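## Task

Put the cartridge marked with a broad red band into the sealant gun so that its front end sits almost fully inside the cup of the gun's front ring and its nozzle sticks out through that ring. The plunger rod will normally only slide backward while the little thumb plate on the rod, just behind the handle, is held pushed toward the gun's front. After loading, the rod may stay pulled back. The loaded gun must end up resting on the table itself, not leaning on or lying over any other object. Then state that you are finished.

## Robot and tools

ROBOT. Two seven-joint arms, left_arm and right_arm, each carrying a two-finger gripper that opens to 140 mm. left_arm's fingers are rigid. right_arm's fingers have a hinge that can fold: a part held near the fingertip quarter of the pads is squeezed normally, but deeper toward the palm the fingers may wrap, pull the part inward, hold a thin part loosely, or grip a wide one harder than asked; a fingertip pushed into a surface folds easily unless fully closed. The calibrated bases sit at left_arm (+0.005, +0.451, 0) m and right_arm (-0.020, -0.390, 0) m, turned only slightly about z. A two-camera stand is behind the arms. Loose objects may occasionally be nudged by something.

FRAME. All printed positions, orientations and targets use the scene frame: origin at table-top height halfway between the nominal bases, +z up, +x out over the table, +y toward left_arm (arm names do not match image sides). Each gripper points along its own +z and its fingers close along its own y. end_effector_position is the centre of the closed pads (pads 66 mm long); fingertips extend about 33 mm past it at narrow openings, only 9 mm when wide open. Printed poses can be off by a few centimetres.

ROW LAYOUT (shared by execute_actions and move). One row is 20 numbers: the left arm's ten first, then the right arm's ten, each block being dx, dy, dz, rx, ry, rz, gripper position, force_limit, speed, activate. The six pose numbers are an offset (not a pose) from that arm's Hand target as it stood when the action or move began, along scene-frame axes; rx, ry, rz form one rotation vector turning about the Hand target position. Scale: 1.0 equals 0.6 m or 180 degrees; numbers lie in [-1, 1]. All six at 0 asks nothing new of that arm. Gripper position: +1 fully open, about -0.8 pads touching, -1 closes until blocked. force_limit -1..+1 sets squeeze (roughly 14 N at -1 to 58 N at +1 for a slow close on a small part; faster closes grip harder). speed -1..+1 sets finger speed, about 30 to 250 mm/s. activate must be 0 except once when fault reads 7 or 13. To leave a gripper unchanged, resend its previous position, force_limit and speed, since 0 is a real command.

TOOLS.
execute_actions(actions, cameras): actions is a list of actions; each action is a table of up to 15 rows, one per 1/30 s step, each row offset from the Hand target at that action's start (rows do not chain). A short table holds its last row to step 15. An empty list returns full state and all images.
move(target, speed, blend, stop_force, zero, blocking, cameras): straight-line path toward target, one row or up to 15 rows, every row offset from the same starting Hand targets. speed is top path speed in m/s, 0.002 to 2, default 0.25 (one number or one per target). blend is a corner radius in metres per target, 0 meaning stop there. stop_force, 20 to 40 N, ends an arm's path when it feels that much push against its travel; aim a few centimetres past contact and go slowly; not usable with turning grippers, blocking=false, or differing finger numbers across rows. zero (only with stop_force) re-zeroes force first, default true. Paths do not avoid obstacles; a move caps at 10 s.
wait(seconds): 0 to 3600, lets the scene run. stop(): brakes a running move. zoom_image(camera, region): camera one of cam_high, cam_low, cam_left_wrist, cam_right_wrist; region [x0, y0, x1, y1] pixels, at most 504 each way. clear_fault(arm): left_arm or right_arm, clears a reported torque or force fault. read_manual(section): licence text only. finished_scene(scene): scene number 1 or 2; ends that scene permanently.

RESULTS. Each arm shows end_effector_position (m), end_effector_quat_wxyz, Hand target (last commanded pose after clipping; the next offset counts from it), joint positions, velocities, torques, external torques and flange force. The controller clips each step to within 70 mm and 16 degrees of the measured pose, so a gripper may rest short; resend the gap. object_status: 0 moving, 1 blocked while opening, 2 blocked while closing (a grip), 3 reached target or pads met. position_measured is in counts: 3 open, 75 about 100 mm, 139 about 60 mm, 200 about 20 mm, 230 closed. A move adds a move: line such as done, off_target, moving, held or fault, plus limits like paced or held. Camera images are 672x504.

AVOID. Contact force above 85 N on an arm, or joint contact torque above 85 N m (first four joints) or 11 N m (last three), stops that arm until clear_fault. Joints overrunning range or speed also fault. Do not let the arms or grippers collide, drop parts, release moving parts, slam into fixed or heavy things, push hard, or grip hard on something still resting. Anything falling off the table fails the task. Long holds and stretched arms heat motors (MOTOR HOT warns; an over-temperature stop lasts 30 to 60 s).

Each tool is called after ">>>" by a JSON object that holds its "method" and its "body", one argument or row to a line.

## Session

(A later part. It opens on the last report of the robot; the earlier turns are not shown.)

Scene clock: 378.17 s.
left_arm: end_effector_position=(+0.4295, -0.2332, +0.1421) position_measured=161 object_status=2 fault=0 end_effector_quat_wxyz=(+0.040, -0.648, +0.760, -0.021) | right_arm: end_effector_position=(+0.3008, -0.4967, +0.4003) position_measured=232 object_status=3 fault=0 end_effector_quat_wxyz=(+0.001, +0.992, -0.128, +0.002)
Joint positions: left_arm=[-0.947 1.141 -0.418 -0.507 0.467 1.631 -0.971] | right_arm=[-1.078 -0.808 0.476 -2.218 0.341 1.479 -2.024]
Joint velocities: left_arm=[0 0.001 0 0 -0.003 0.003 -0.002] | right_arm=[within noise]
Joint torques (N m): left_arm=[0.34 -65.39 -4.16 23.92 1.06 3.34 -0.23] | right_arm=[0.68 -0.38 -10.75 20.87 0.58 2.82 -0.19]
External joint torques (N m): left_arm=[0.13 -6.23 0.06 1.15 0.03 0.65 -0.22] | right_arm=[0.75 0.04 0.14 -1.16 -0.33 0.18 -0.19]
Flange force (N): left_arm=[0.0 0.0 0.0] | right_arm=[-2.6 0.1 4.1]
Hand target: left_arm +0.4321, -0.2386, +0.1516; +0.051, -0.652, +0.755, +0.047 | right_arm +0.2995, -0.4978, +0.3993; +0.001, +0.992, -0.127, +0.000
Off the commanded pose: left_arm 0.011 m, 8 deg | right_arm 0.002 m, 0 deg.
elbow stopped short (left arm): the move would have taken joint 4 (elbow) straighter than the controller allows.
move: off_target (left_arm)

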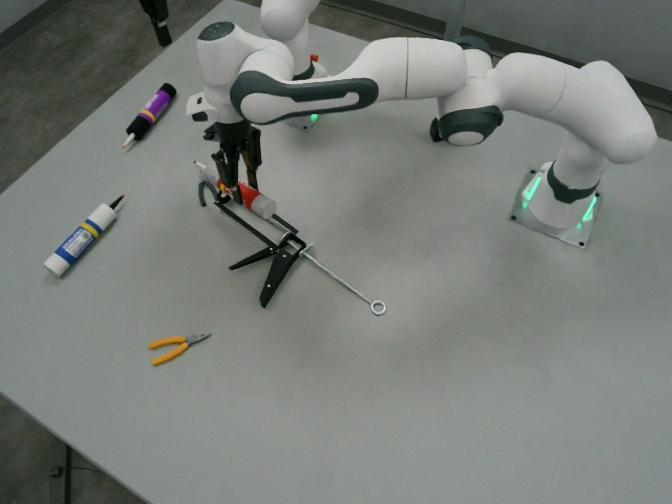

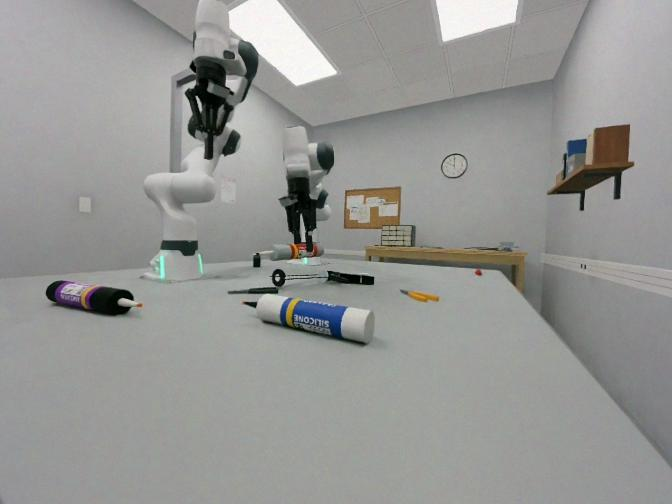

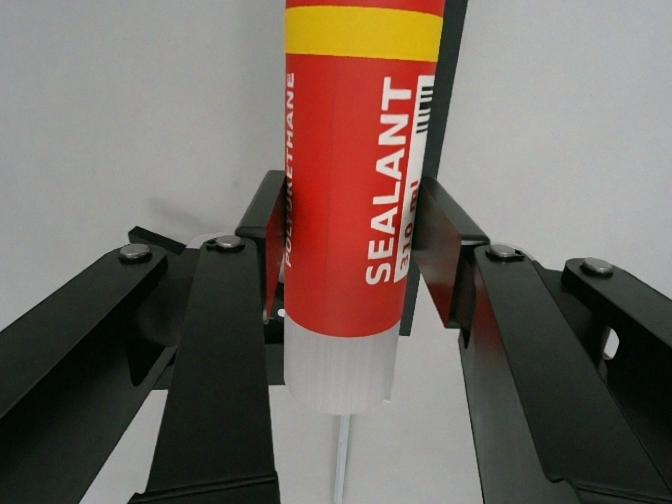

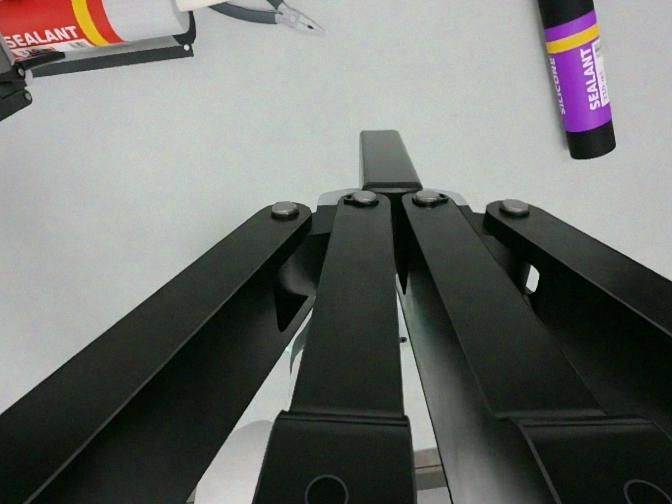

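>>> {"method": "move", "body": {
  "target": [
    [-0.05,0.3,0.12,0,0,0,-1,0.4,-1,0,0,0,0,0,0,0,-1,0.3,-0.5,0],
    [-0.05,0.6,0.15,0,0,0,-1,0.4,-1,0,0.217,0.591,-0.415,0,0,0,-1,0.3,-0.5,0]
  ],
  "cameras": ["cam_high","cam_right_wrist"],
  "blend": 0.03
}}

Scene clock: 394.23 s.
left_arm: end_effector_position=(+0.4000, +0.1230, +0.2382) position_measured=161 object_status=2 fault=0 end_effector_quat_wxyz=(+0.051, -0.654, +0.753, +0.053) | right_arm: end_effector_position=(+0.4284, -0.1442, +0.1504) position_measured=232 object_status=3 fault=0 end_effector_quat_wxyz=(+0.002, +0.992, -0.124, -0.001)
Joint positions: left_arm=[-0.252 -0.037 -0.517 -2.044 0.1 1.917 -0.645] | right_arm=[-1.157 -0.992 1.436 -2.197 1.016 1.799 -1.518]
Joint velocities: left_arm=[-0.001 0.001 0 -0.001 0 0 0.006] | right_arm=[-0.001 0 -0.001 -0.001 0.001 -0.001 0.007]
Joint torques (N m): left_arm=[0.78 -31.55 0.66 24.8 0.84 2.86 0.29] | right_arm=[0.06 19.7 -25.57 13.57 1.17 2.82 0.12]
External joint torques (N m): left_arm=[0.71 -4.2 0.04 0.37 -0.04 0.49 0.29] | right_arm=[-0.06 0.12 0.28 -0.31 0.33 0.19 0.12]
Flange force (N): left_arm=[-9.5 10.8 -1.6] | right_arm=[-0.1 0.1 1.6]
Hand target: left_arm +0.4021, +0.1214, +0.2416; +0.051, -0.652, +0.755, +0.047 | right_arm +0.4297, -0.1432, +0.1503; +0.001, +0.992, -0.127, +0.000
Off the commanded pose: left_arm 0.004 m, 1 deg | right_arm 0.002 m, 0 deg.
move: off_target (left_arm); blend cut to 0 m at target 1

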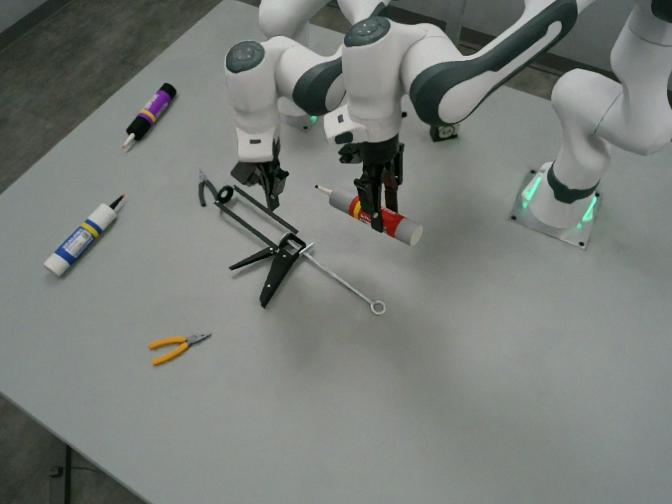

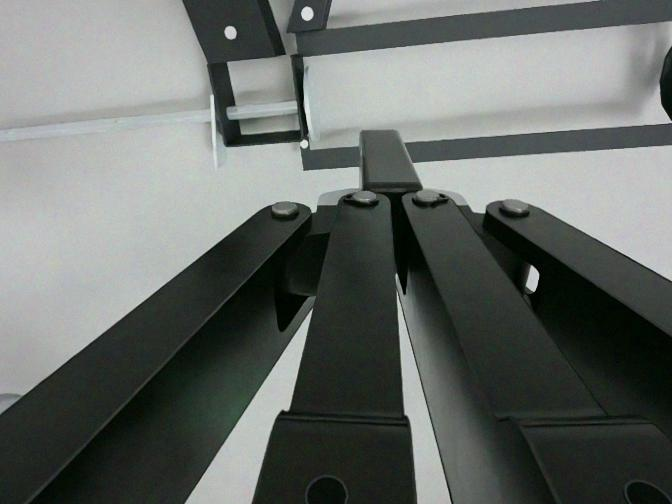

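>>> {"method": "move", "body": {
  "target": [
    [-0.17,0.36,0.03,0,0,0,-1,0.4,-1,0,0.052,-0.013,-0.17,0,0,0,-1,0.3,-0.5,0],
    [-0.2,0.4,0.03,0,0,0,-1,0.4,-1,0,0.11,0.375,-0.17,0,0,0,-1,0.3,-0.5,0]
  ],
  "cameras": ["cam_high","cam_right_wrist"],
  "speed": [0.15,0.08]
}}

Scene clock: 406.33 s.
left_arm: end_effector_position=(+0.2812, +0.3611, +0.2575) position_measured=161 object_status=2 fault=0 end_effector_quat_wxyz=(+0.049, -0.654, +0.753, +0.049) | right_arm: end_effector_position=(+0.4961, +0.0821, +0.0496) position_measured=232 object_status=3 fault=0 end_effector_quat_wxyz=(+0.000, +0.992, -0.124, +0.001)
Joint positions: left_arm=[-0.318 -0.83 -0.123 -2.685 0.043 1.816 -0.251] | right_arm=[-1.536 -1.194 1.859 -1.501 1.161 1.814 -1.121]
Joint velocities: left_arm=[within noise] | right_arm=[0.001 -0.001 0.001 -0.002 -0.002 0 0.006]
Joint torques (N m): left_arm=[0.37 -7.13 1.31 25.14 1.5 2.48 0.25] | right_arm=[0.15 44.39 -27.64 10.7 0.73 2.73 0.25]
External joint torques (N m): left_arm=[0.3 -2.76 -0.07 0.52 0.52 0.02 0.25] | right_arm=[0.09 0.95 0.22 -0.25 -0.07 0.09 0.25]
Flange force (N): left_arm=[-4.0 8.6 -1.5] | right_arm=[-1.6 1.5 -0.8]
Hand target: left_arm +0.2821, +0.3614, +0.2596; +0.051, -0.652, +0.755, +0.047 | right_arm +0.4957, +0.0818, +0.0483; +0.001, +0.992, -0.127, +0.000
Off the commanded pose: left_arm 0.002 m, 0 deg | right_arm 0.001 m, 0 deg.
move: done

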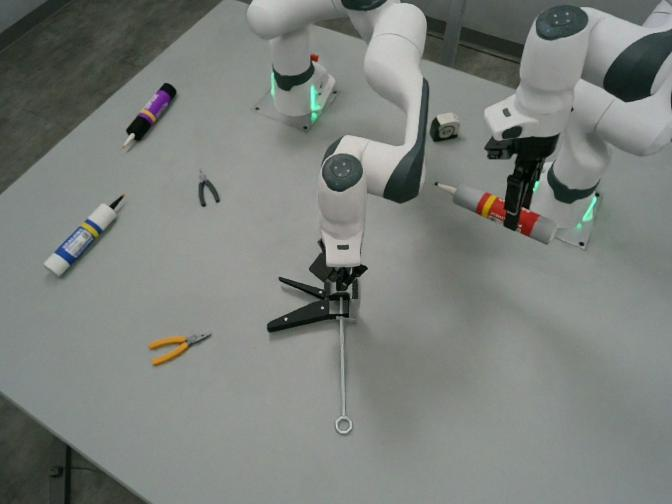

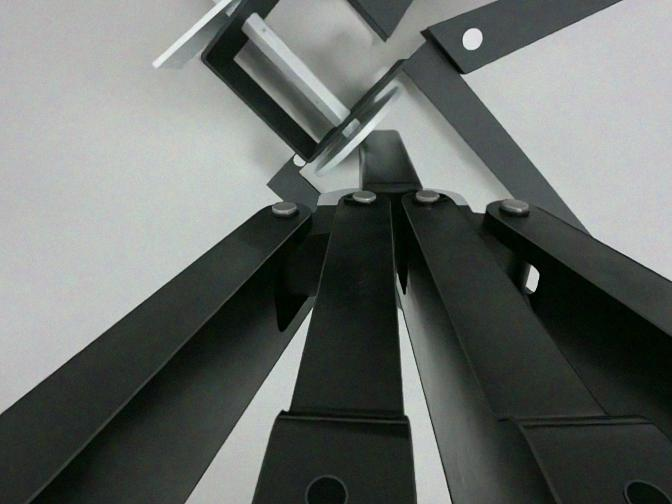

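>>> {"method": "move", "body": {
  "target": [
    [0,0,0,0,0,0,-1,0.4,-1,0,-0.03,-0.02,0.3,0,0,0,-1,0.3,-0.5,0],
    [0.0,-0.05,0,0,0,-0.05,-1,0.4,-1,0,-0.2,-0.6,0.5,0,0,0,-1,0.3,-0.5,0],
    [0.23,-0.53,-0.05,0,0,-0.306,-1,0.4,-1,0,-0.24,-0.72,0.5,0,0,0,-1,0.3,-0.5,0]
  ],
  "cameras": ["cam_high","cam_left_wrist","cam_right_wrist"],
  "speed": 0.25
}}

>>> {"method": "zoom_image", "body": {
  "camera": "cam_high",
  "region": [230, 170, 430, 370]
}}

Scene clock: 423.67 s.
left_arm: end_effector_position=(+0.4179, +0.0448, +0.2261) position_measured=161 object_status=2 fault=0 end_effector_quat_wxyz=(+0.065, -0.233, +0.970, +0.020) | right_arm: end_effector_position=(+0.3519, -0.3485, +0.3482) position_measured=232 object_status=3 fault=0 end_effector_quat_wxyz=(-0.002, +0.992, -0.129, -0.001)
Joint positions: left_arm=[-0.614 0.068 -0.251 -1.981 0.171 2.066 0.176] | right_arm=[-0.912 -0.851 0.702 -2.269 0.51 1.552 -1.716]
Joint velocities: left_arm=[-0.001 0 0 -0.001 0 0 0.007] | right_arm=[-0.001 -0.002 0 -0.001 -0.001 0 -0.004]
Joint torques (N m): left_arm=[0.76 -37.32 -0.74 25.82 1.18 2.64 0.28] | right_arm=[0.66 3.37 -15.35 19.83 0.46 2.97 -0.03]
External joint torques (N m): left_arm=[0.69 -3.43 -0.33 1.33 0.38 0.07 0.29] | right_arm=[0.69 0.2 -0.06 -1.15 -0.44 0.33 -0.03]
Flange force (N): left_arm=[-0.1 5.6 -4.8] | right_arm=[-2.6 1.5 3.5]
Hand target: left_arm +0.4201, +0.0434, +0.2296; +0.067, -0.229, +0.971, +0.018 | right_arm +0.3517, -0.3502, +0.3483; +0.001, +0.992, -0.127, +0.000
Off the commanded pose: left_arm 0.004 m, 1 deg | right_arm 0.002 m, 0 deg.
move: off_target (left_arm)

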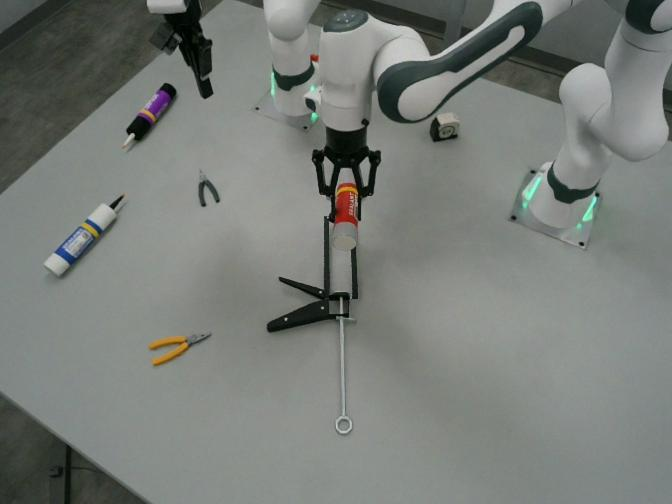

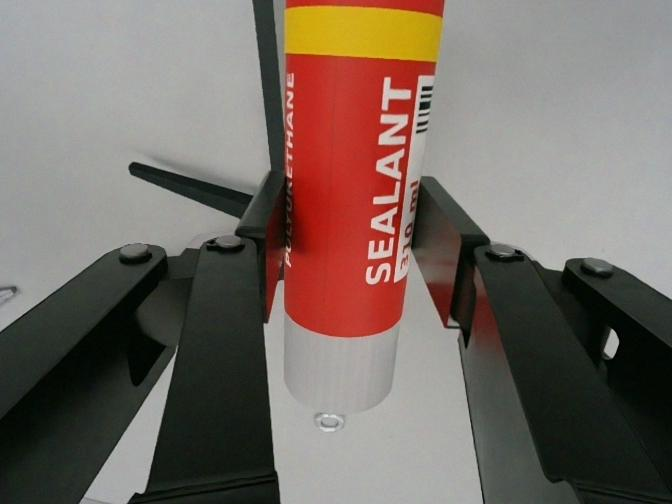

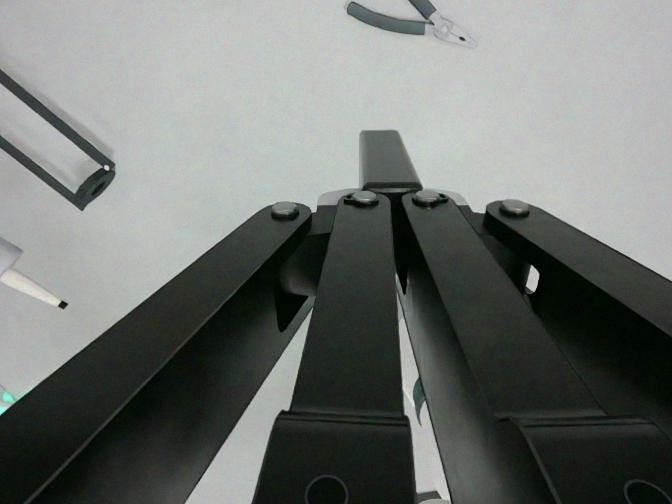

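Scaled by 2.520.

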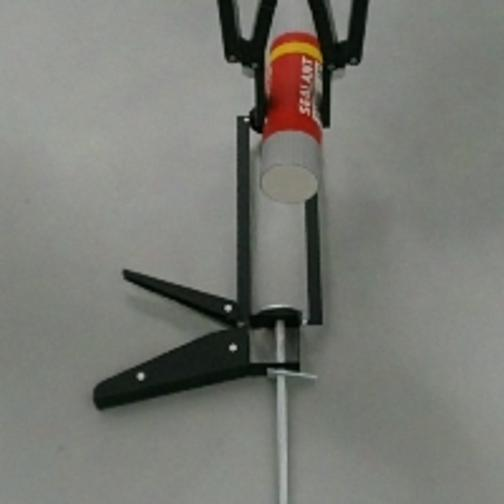

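>>> {"method": "move", "body": {
  "target": [0.011,-0.021,-0.19,0,0,0.006,-1,0.4,-1,0,0,0,0,0,0,0,-1,0.3,-0.5,0],
  "cameras": ["cam_high","cam_low","cam_left_wrist"],
  "speed": 0.15
}}

>>> {"method": "zoom_image", "body": {
  "camera": "cam_high",
  "region": [260, 180, 420, 340]
}}

>>> {"method": "zoom_image", "body": {
  "camera": "cam_low",
  "region": [280, 210, 400, 300]
}}

Scene clock: 449.17 s.
left_arm: end_effector_position=(+0.4228, +0.0340, +0.1119) position_measured=161 object_status=2 fault=0 end_effector_quat_wxyz=(+0.063, -0.235, +0.970, +0.025) | right_arm: end_effector_position=(+0.3519, -0.3485, +0.3482) position_measured=232 object_status=3 fault=0 end_effector_quat_wxyz=(-0.002, +0.992, -0.128, -0.001)
Joint positions: left_arm=[-0.635 0.245 -0.232 -2.055 0.254 2.294 0.086] | right_arm=[-0.912 -0.851 0.702 -2.269 0.51 1.552 -1.717]
Joint velocities: left_arm=[0 0 0 -0.001 -0.001 0.001 -0.005] | right_arm=[within noise]
Joint torques (N m): left_arm=[0.58 -41.96 -1.14 23.75 1.17 3.37 -0.25] | right_arm=[0.71 3.1 -15.19 19.83 0.59 2.91 -0.12]
External joint torques (N m): left_arm=[0.38 -3.99 0.29 1.1 0.59 0.85 -0.25] | right_arm=[0.77 -0.16 0.02 -1.03 -0.3 0.29 -0.12]
Flange force (N): left_arm=[0.9 7.4 -4.4] | right_arm=[-3.5 1.3 3.5]
Hand target: left_arm +0.4267, +0.0308, +0.1156; +0.067, -0.239, +0.969, +0.019 | right_arm +0.3517, -0.3502, +0.3483; +0.001, +0.992, -0.127, +0.000
Off the commanded pose: left_arm 0.006 m, 1 deg | right_arm 0.002 m, 0 deg.
move: off_target (left_arm)

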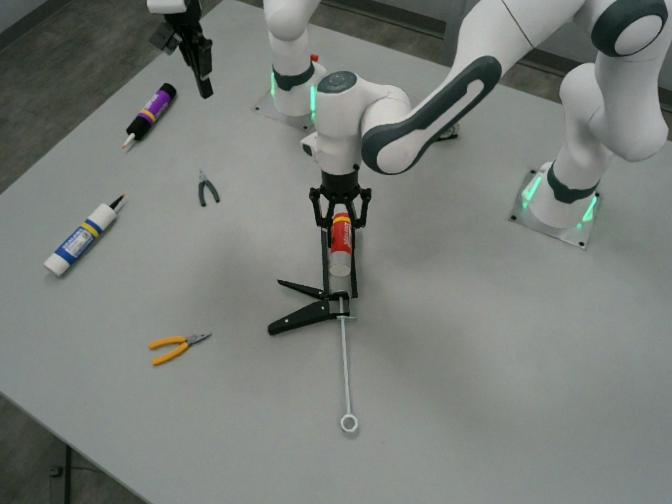

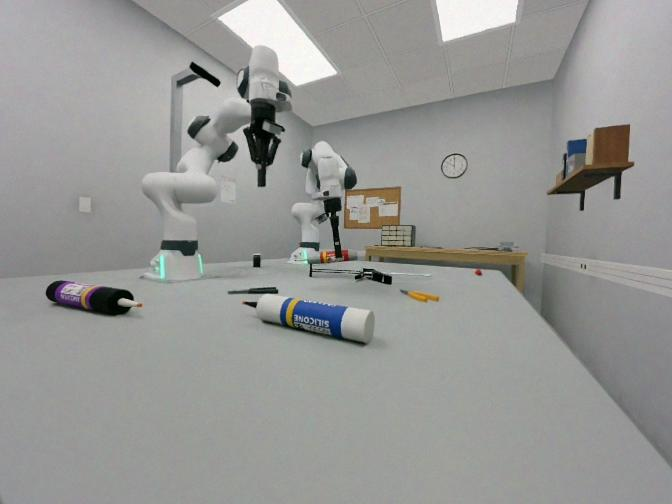

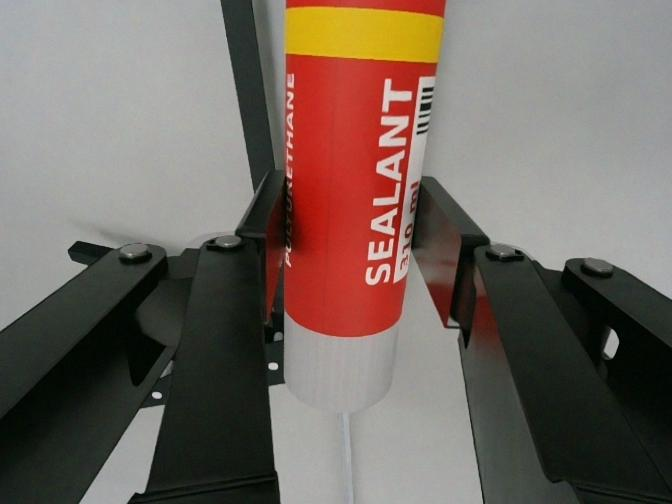

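Scaled by 3.150.

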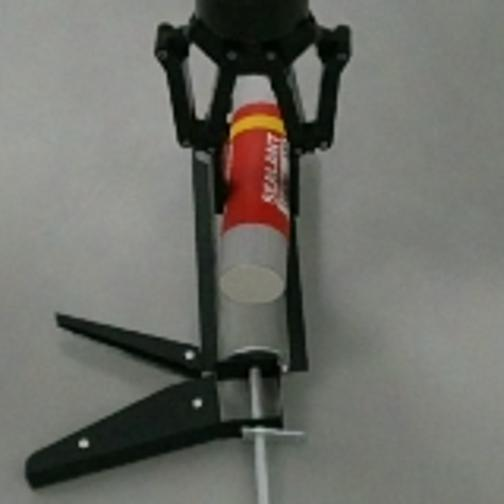

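Scaled by 4.200.

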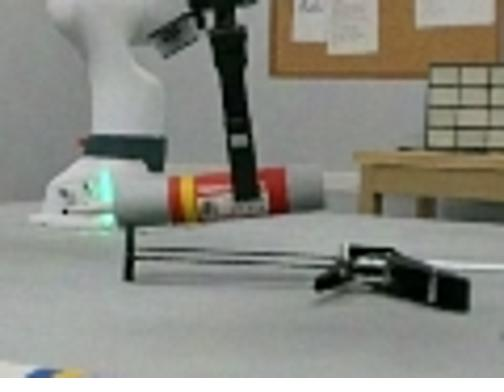

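>>> {"method": "move", "body": {
  "target": [0.030,0.007,-0.03,0.021,-0.039,0.014,-1,0.4,-1,0,0,0,0,0,0,0,-1,0.3,-0.5,0],
  "cameras": ["cam_high","cam_low"],
  "speed": 0.1
}}

>>> {"method": "zoom_image", "body": {
  "camera": "cam_high",
  "region": [280, 190, 400, 310]
}}

>>> {"method": "zoom_image", "body": {
  "camera": "cam_low",
  "region": [290, 230, 400, 300]
}}

Scene clock: 467.23 s.
left_arm: end_effector_position=(+0.4408, +0.0385, +0.0943) position_measured=161 object_status=2 fault=0 end_effector_quat_wxyz=(+0.130, -0.253, +0.958, +0.044) | right_arm: end_effector_position=(+0.3519, -0.3485, +0.3482) position_measured=232 object_status=3 fault=0 end_effector_quat_wxyz=(-0.002, +0.992, -0.128, -0.001)
Joint positions: left_arm=[-0.747 0.289 -0.142 -2.053 0.437 2.325 -0.113] | right_arm=[-0.912 -0.851 0.702 -2.269 0.51 1.552 -1.717]
Joint velocities: left_arm=[-0.001 0 0.001 0.001 -0.001 0.001 -0.005] | right_arm=[within noise]
Joint torques (N m): left_arm=[0.74 -42.72 -0.37 23.6 1.19 3.23 -0.43] | right_arm=[0.67 3.25 -15.12 19.81 0.57 2.92 -0.15]
External joint torques (N m): left_arm=[0.58 -3.17 0.58 1.29 0.66 0.88 -0.43] | right_arm=[0.66 0.08 0.1 -1.19 -0.33 0.28 -0.15]
Flange force (N): left_arm=[-0.7 4.8 -2.7] | right_arm=[-2.8 1.4 3.8]
Hand target: left_arm +0.4447, +0.0350, +0.0976; +0.134, -0.258, +0.956, +0.037 | right_arm +0.3517, -0.3502, +0.3483; +0.001, +0.992, -0.127, +0.000
Off the commanded pose: left_arm 0.006 m, 1 deg | right_arm 0.002 m, 0 deg.
move: off_target (left_arm)

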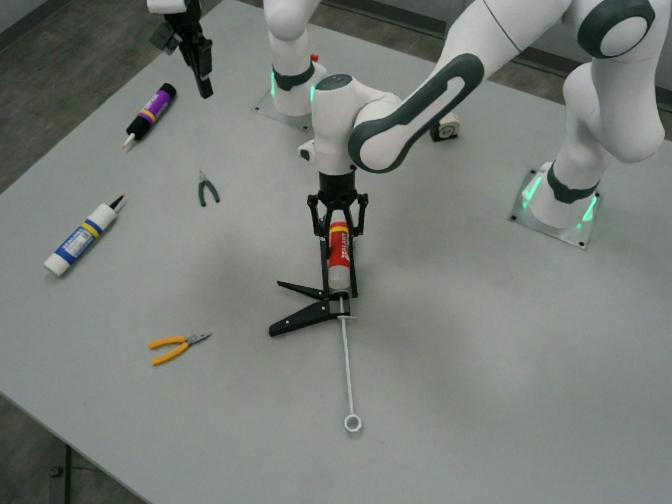

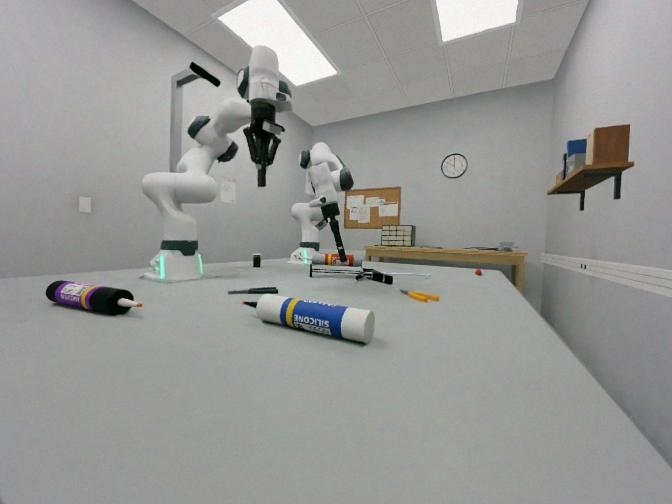

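Scaled by 4.200.

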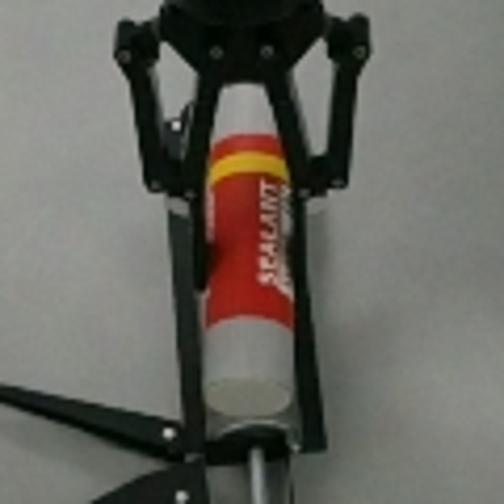

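Scaled by 4.582.

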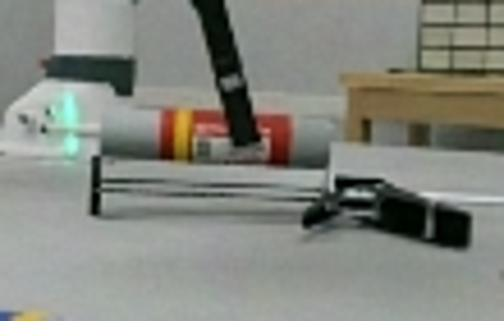

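>>> {"method": "move", "body": {
  "target": [0,0,-0.01,0.021,-0.039,0,-1,0.4,-1,0,0,0,0,0,0,0,-1,0.3,-0.5,0],
  "speed": 0.1,
  "cameras": ["cam_low","cam_high","cam_left_wrist"]
}}

>>> {"method": "zoom_image", "body": {
  "camera": "cam_low",
  "region": [290, 220, 420, 310]
}}

>>> {"method": "zoom_image", "body": {
  "camera": "cam_high",
  "region": [220, 200, 400, 340]
}}

Scene clock: 500.33 s.
left_arm: end_effector_position=(+0.4428, +0.0350, +0.0907) position_measured=161 object_status=2 fault=0 end_effector_quat_wxyz=(+0.198, -0.251, +0.946, +0.055) | right_arm: end_effector_position=(+0.3519, -0.3485, +0.3482) position_measured=232 object_status=3 fault=0 end_effector_quat_wxyz=(-0.002, +0.992, -0.128, -0.001)
Joint positions: left_arm=[-0.873 0.303 -0.065 -2.065 0.609 2.325 -0.296] | right_arm=[-0.912 -0.851 0.702 -2.269 0.51 1.552 -1.717]
Joint velocities: left_arm=[0 0.001 0.001 0.001 0 -0.001 -0.006] | right_arm=[within noise]
Joint torques (N m): left_arm=[0.88 -42.7 0.53 22.59 1.2 2.32 -0.46] | right_arm=[0.69 3.23 -15.25 19.8 0.57 2.93 -0.15]
External joint torques (N m): left_arm=[0.82 -2.82 0.88 0.53 0.72 0.26 -0.44] | right_arm=[0.73 -0.01 0.03 -1.15 -0.32 0.29 -0.15]
Flange force (N): left_arm=[-1.6 6.4 -2.5] | right_arm=[-3.2 1.5 3.7]
Hand target: left_arm +0.4447, +0.0350, +0.0916; +0.200, -0.255, +0.944, +0.053 | right_arm +0.3517, -0.3502, +0.3483; +0.001, +0.992, -0.127, +0.000
Off the commanded pose: left_arm 0.002 m, 1 deg | right_arm 0.002 m, 0 deg.
move: done
Images, in order (width x height): cam_high 672x504, cam_low 672x504, cam_left_wrist 672x504.

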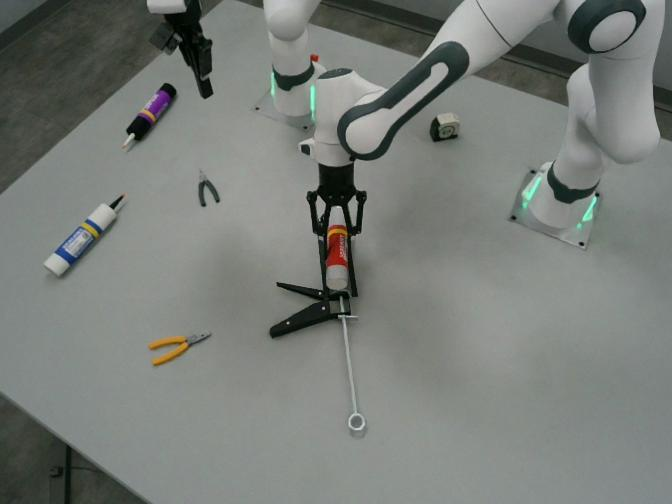

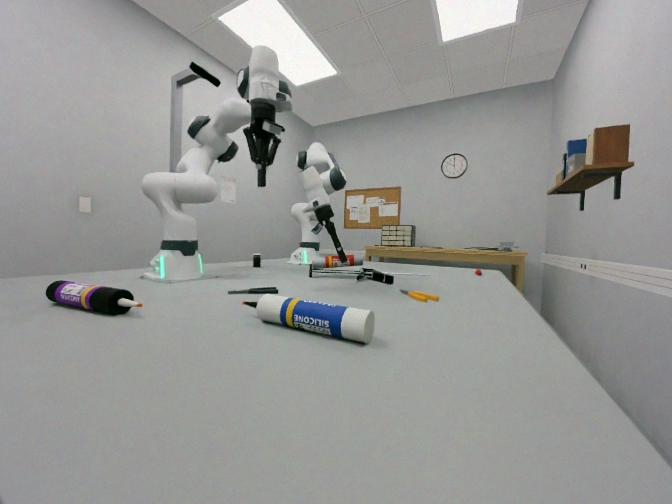

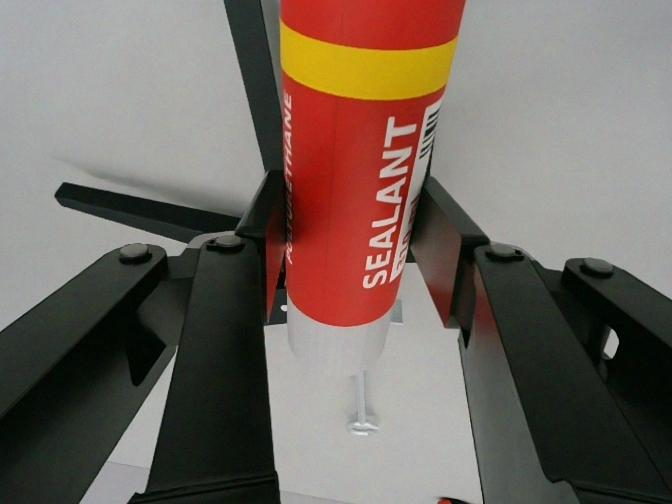

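Scaled by 3.877.

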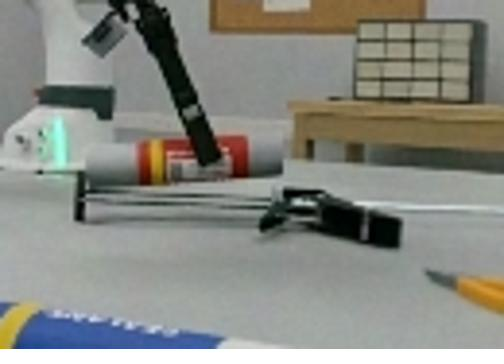

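Scaled by 2.800.

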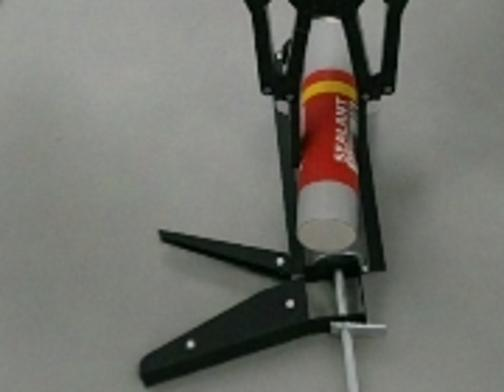

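>>> {"method": "move", "body": {
  "target": [
    [0.0117,0.0062,0,0.0131,-0.0244,0,-1,0.4,-1,0,0,0,0,0,0,0,-1,0.3,-0.5,0],
    [0.0117,0.0062,-0.0183,0.0131,-0.0244,0,-1,0.4,-1,0,0,0,0,0,0,0,-1,0.3,-0.5,0]
  ],
  "speed": 0.1,
  "cameras": ["cam_low","cam_high"]
}}

>>> {"method": "zoom_image", "body": {
  "camera": "cam_low",
  "region": [300, 240, 400, 300]
}}

>>> {"method": "zoom_image", "body": {
  "camera": "cam_high",
  "region": [280, 200, 400, 320]
}}

Scene clock: 527.33 s.
left_arm: end_effector_position=(+0.4512, +0.0389, +0.0831) position_measured=161 object_status=2 fault=0 end_effector_quat_wxyz=(+0.241, -0.248, +0.936, +0.065) | right_arm: end_effector_position=(+0.3519, -0.3485, +0.3482) position_measured=232 object_status=3 fault=0 end_effector_quat_wxyz=(-0.002, +0.992, -0.128, -0.001)
Joint positions: left_arm=[-0.945 0.332 -0.009 -2.065 0.719 2.318 -0.403] | right_arm=[-0.912 -0.851 0.702 -2.269 0.51 1.552 -1.717]
Joint velocities: left_arm=[-0.002 0.001 0 0 0.001 0 -0.005] | right_arm=[within noise]
Joint torques (N m): left_arm=[0.93 -40.22 0.95 21.13 0.83 2.41 -0.62] | right_arm=[0.74 3.16 -15.19 19.85 0.57 2.91 -0.13]
External joint torques (N m): left_arm=[0.93 0.28 0.81 -0.66 0.39 0.6 -0.61] | right_arm=[0.81 -0.08 0.08 -1.07 -0.32 0.28 -0.13]
Flange force (N): left_arm=[0.3 3.6 3.3] | right_arm=[-3.3 1.2 3.6]
Hand target: left_arm +0.4517, +0.0387, +0.0807; +0.242, -0.253, +0.935, +0.063 | right_arm +0.3517, -0.3502, +0.3483; +0.001, +0.992, -0.127, +0.000
Off the commanded pose: left_arm 0.003 m, 1 deg | right_arm 0.002 m, 0 deg.
move: done
Images, in order (width x height): cam_high 672x504, cam_low 672x504.

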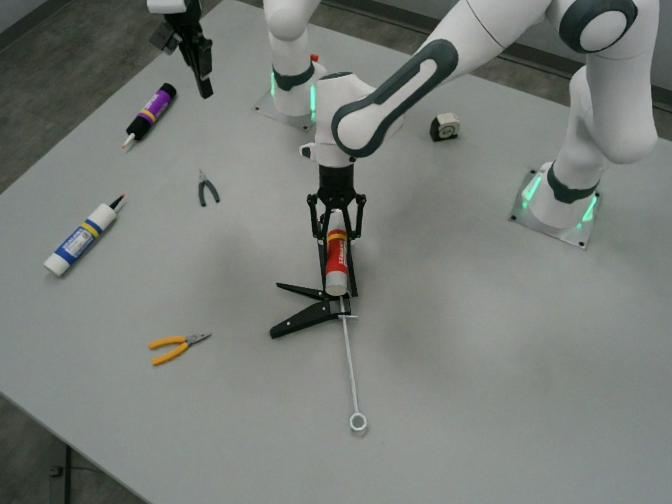

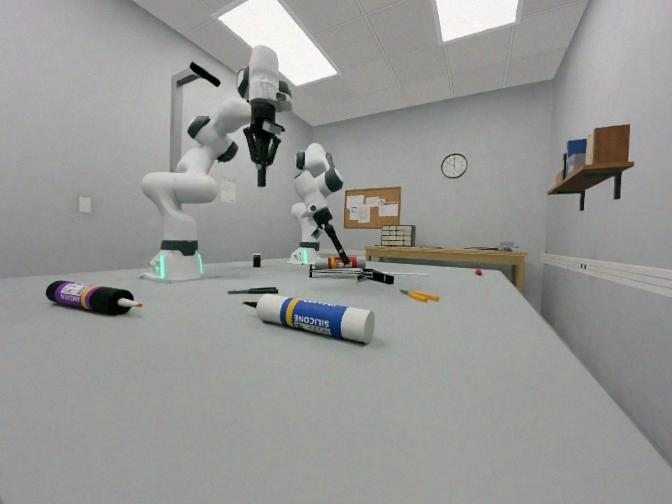

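Scaled by 5.040.

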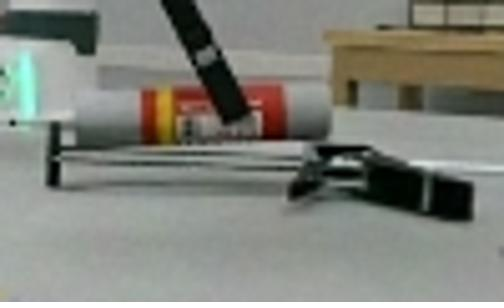

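Scaled by 4.200.

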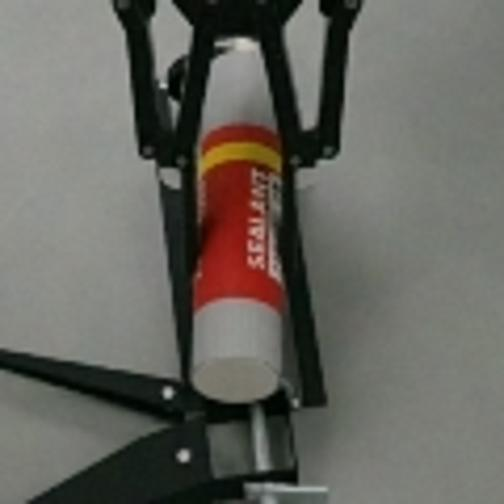

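>>> {"method": "move", "body": {
  "target": [
    [0,0,-0.0133,0,0,0,-1,0.4,-1,0,0,0,0,0,0,0,-1,0.3,-0.5,0],
    [-0.0103,-0.0055,-0.0143,0,0,0,-1,0.4,-1,0,0,0,0,0,0,0,-1,0.3,-0.5,0]
  ],
  "speed": 0.05,
  "cameras": ["cam_low","cam_high"]
}}

>>> {"method": "zoom_image", "body": {
  "camera": "cam_low",
  "region": [300, 240, 400, 300]
}}

>>> {"method": "zoom_image", "body": {
  "camera": "cam_high",
  "region": [280, 200, 400, 320]
}}

Scene clock: 542.63 s.
left_arm: end_effector_position=(+0.4527, +0.0355, +0.0817) position_measured=161 object_status=2 fault=0 end_effector_quat_wxyz=(+0.246, -0.248, +0.935, +0.060) | right_arm: end_effector_position=(+0.3519, -0.3485, +0.3482) position_measured=232 object_status=3 fault=0 end_effector_quat_wxyz=(-0.002, +0.992, -0.128, -0.001)
Joint positions: left_arm=[-0.953 0.338 -0.003 -2.062 0.732 2.328 -0.417] | right_arm=[-0.912 -0.851 0.702 -2.269 0.51 1.552 -1.717]
Joint velocities: left_arm=[-0.001 -0.001 -0.001 0.001 0.001 -0.001 -0.005] | right_arm=[within noise]
Joint torques (N m): left_arm=[-1.69 -35.94 -1.97 17.96 -0.96 2.36 -1.01] | right_arm=[0.67 3.16 -15.18 19.76 0.58 2.92 -0.14]
External joint torques (N m): left_arm=[-1.71 4.65 -2.2 -3.7 -1.37 0.58 -0.99] | right_arm=[0.66 -0.04 0.03 -1.2 -0.32 0.29 -0.14]
Flange force (N): left_arm=[8.2 2.2 5.8] | right_arm=[-3.3 1.5 3.8]
Hand target: left_arm +0.4455, +0.0354, +0.0721; +0.242, -0.253, +0.935, +0.063 | right_arm +0.3517, -0.3502, +0.3483; +0.001, +0.992, -0.127, +0.000
Off the commanded pose: left_arm 0.012 m, 1 deg | right_arm 0.002 m, 0 deg.
move: off_target (left_arm)
Images, in order (width x height): cam_high 672x504, cam_low 672x504.

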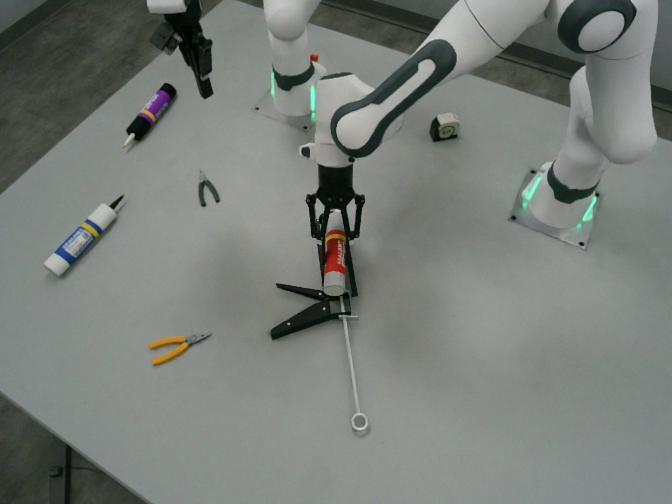

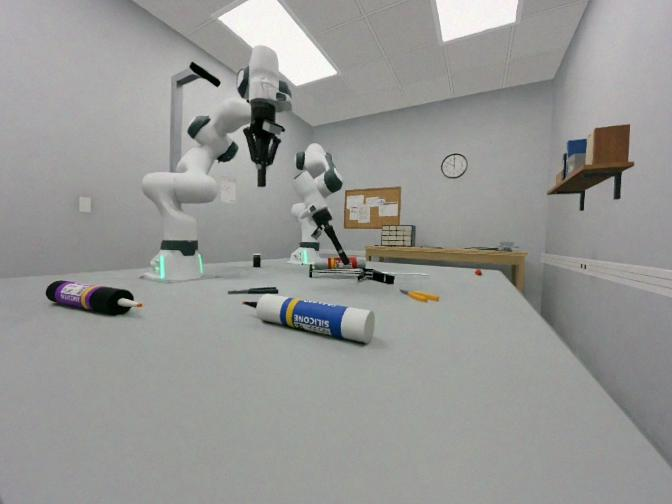

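Scaled by 5.040.

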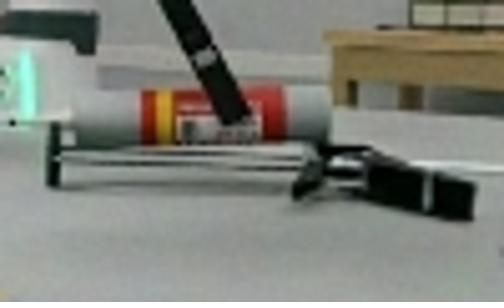

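Scaled by 4.200.

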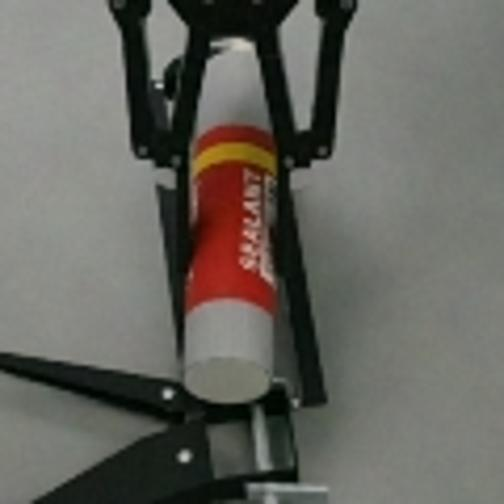

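>>> {"method": "move", "body": {
  "target": [
    [0.02,0.005,0.09,0,0,0,-1,0.4,-1,0,0,0,0,0,0,0,-1,0.3,-0.5,0],
    [0.075,0.035,0.09,0,0,0,-1,0.4,-1,0,-0.08,0.3,-0.3,0.25,0,0,-1,0.3,-0.5,0]
  ],
  "speed": 0.2,
  "cameras": ["cam_low","cam_high","cam_right_wrist"]
}}

>>> {"method": "zoom_image", "body": {
  "camera": "cam_high",
  "region": [280, 180, 400, 320]
}}

>>> {"method": "zoom_image", "body": {
  "camera": "cam_low",
  "region": [300, 230, 400, 300]
}}

Scene clock: 564.07 s.
left_arm: end_effector_position=(+0.4872, +0.0591, +0.1222) position_measured=161 object_status=2 fault=0 end_effector_quat_wxyz=(+0.239, -0.255, +0.934, +0.067) | right_arm: end_effector_position=(+0.3032, -0.1711, +0.1685) position_measured=232 object_status=3 fault=0 end_effector_quat_wxyz=(-0.377, +0.917, -0.119, -0.050)
Joint positions: left_arm=[-0.886 0.284 -0.003 -2.031 0.676 2.28 -0.291] | right_arm=[-0.634 -0.62 0.719 -2.826 1.263 1.827 -2.048]
Joint velocities: left_arm=[within noise] | right_arm=[0.001 -0.001 0 0 0.001 0.001 -0.006]
Joint torques (N m): left_arm=[0.95 -43.69 0.24 24.06 1.24 2.27 0.3] | right_arm=[1.16 -3.93 -8.97 19.77 1.79 0.95 -0.26]
External joint torques (N m): left_arm=[0.89 -3.76 -0.03 1.37 0.69 0.36 0.31] | right_arm=[1.14 0.37 0.11 -0.66 0.32 0.33 -0.19]
Flange force (N): left_arm=[-3.6 5.4 -4.6] | right_arm=[-1.9 0.5 3.9]
Hand target: left_arm +0.4905, +0.0564, +0.1261; +0.242, -0.253, +0.935, +0.063 | right_arm +0.3037, -0.1702, +0.1683; -0.379, +0.917, -0.117, -0.048
Off the commanded pose: left_arm 0.006 m, 1 deg | right_arm 0.001 m, 0 deg.
move: off_target (left_arm)
Images, in order (width x height): cam_high 672x504, cam_low 672x504, cam_right_wrist 672x504.

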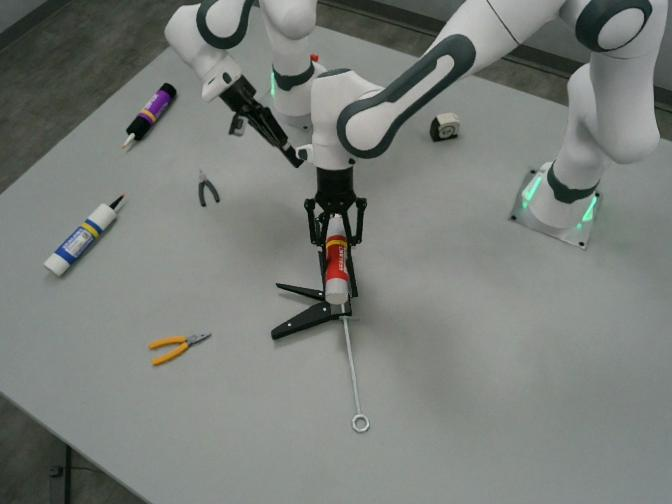

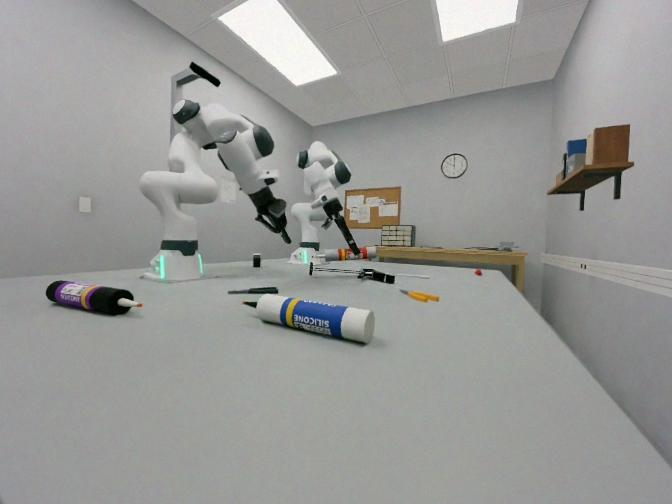

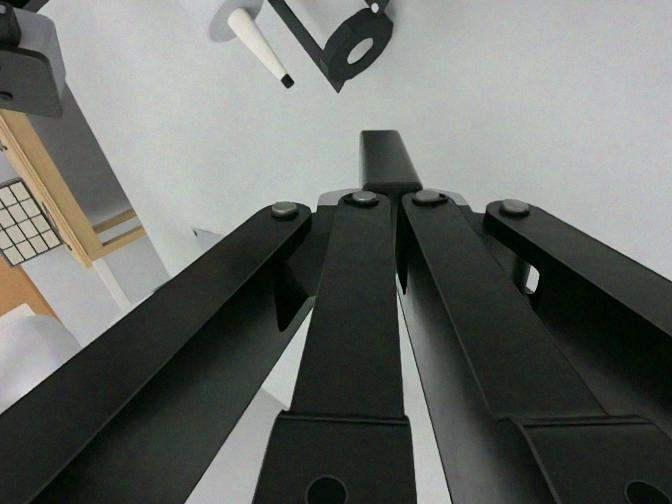

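Scaled by 3.600.

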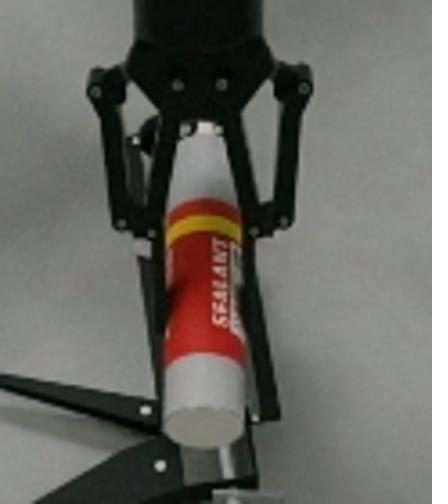

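Scaled by 5.040.

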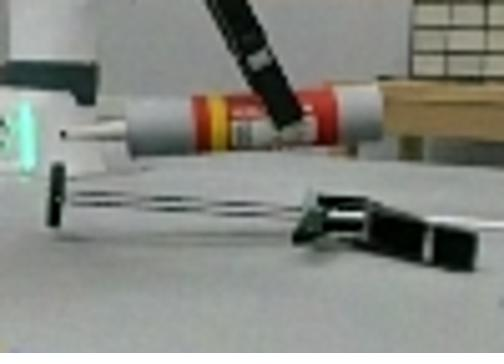

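>>> {"method": "zoom_image", "body": {
  "camera": "cam_right_wrist",
  "region": [200, 0, 430, 110]
}}

Scaled by 2.191.

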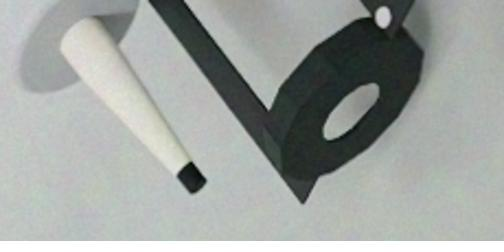

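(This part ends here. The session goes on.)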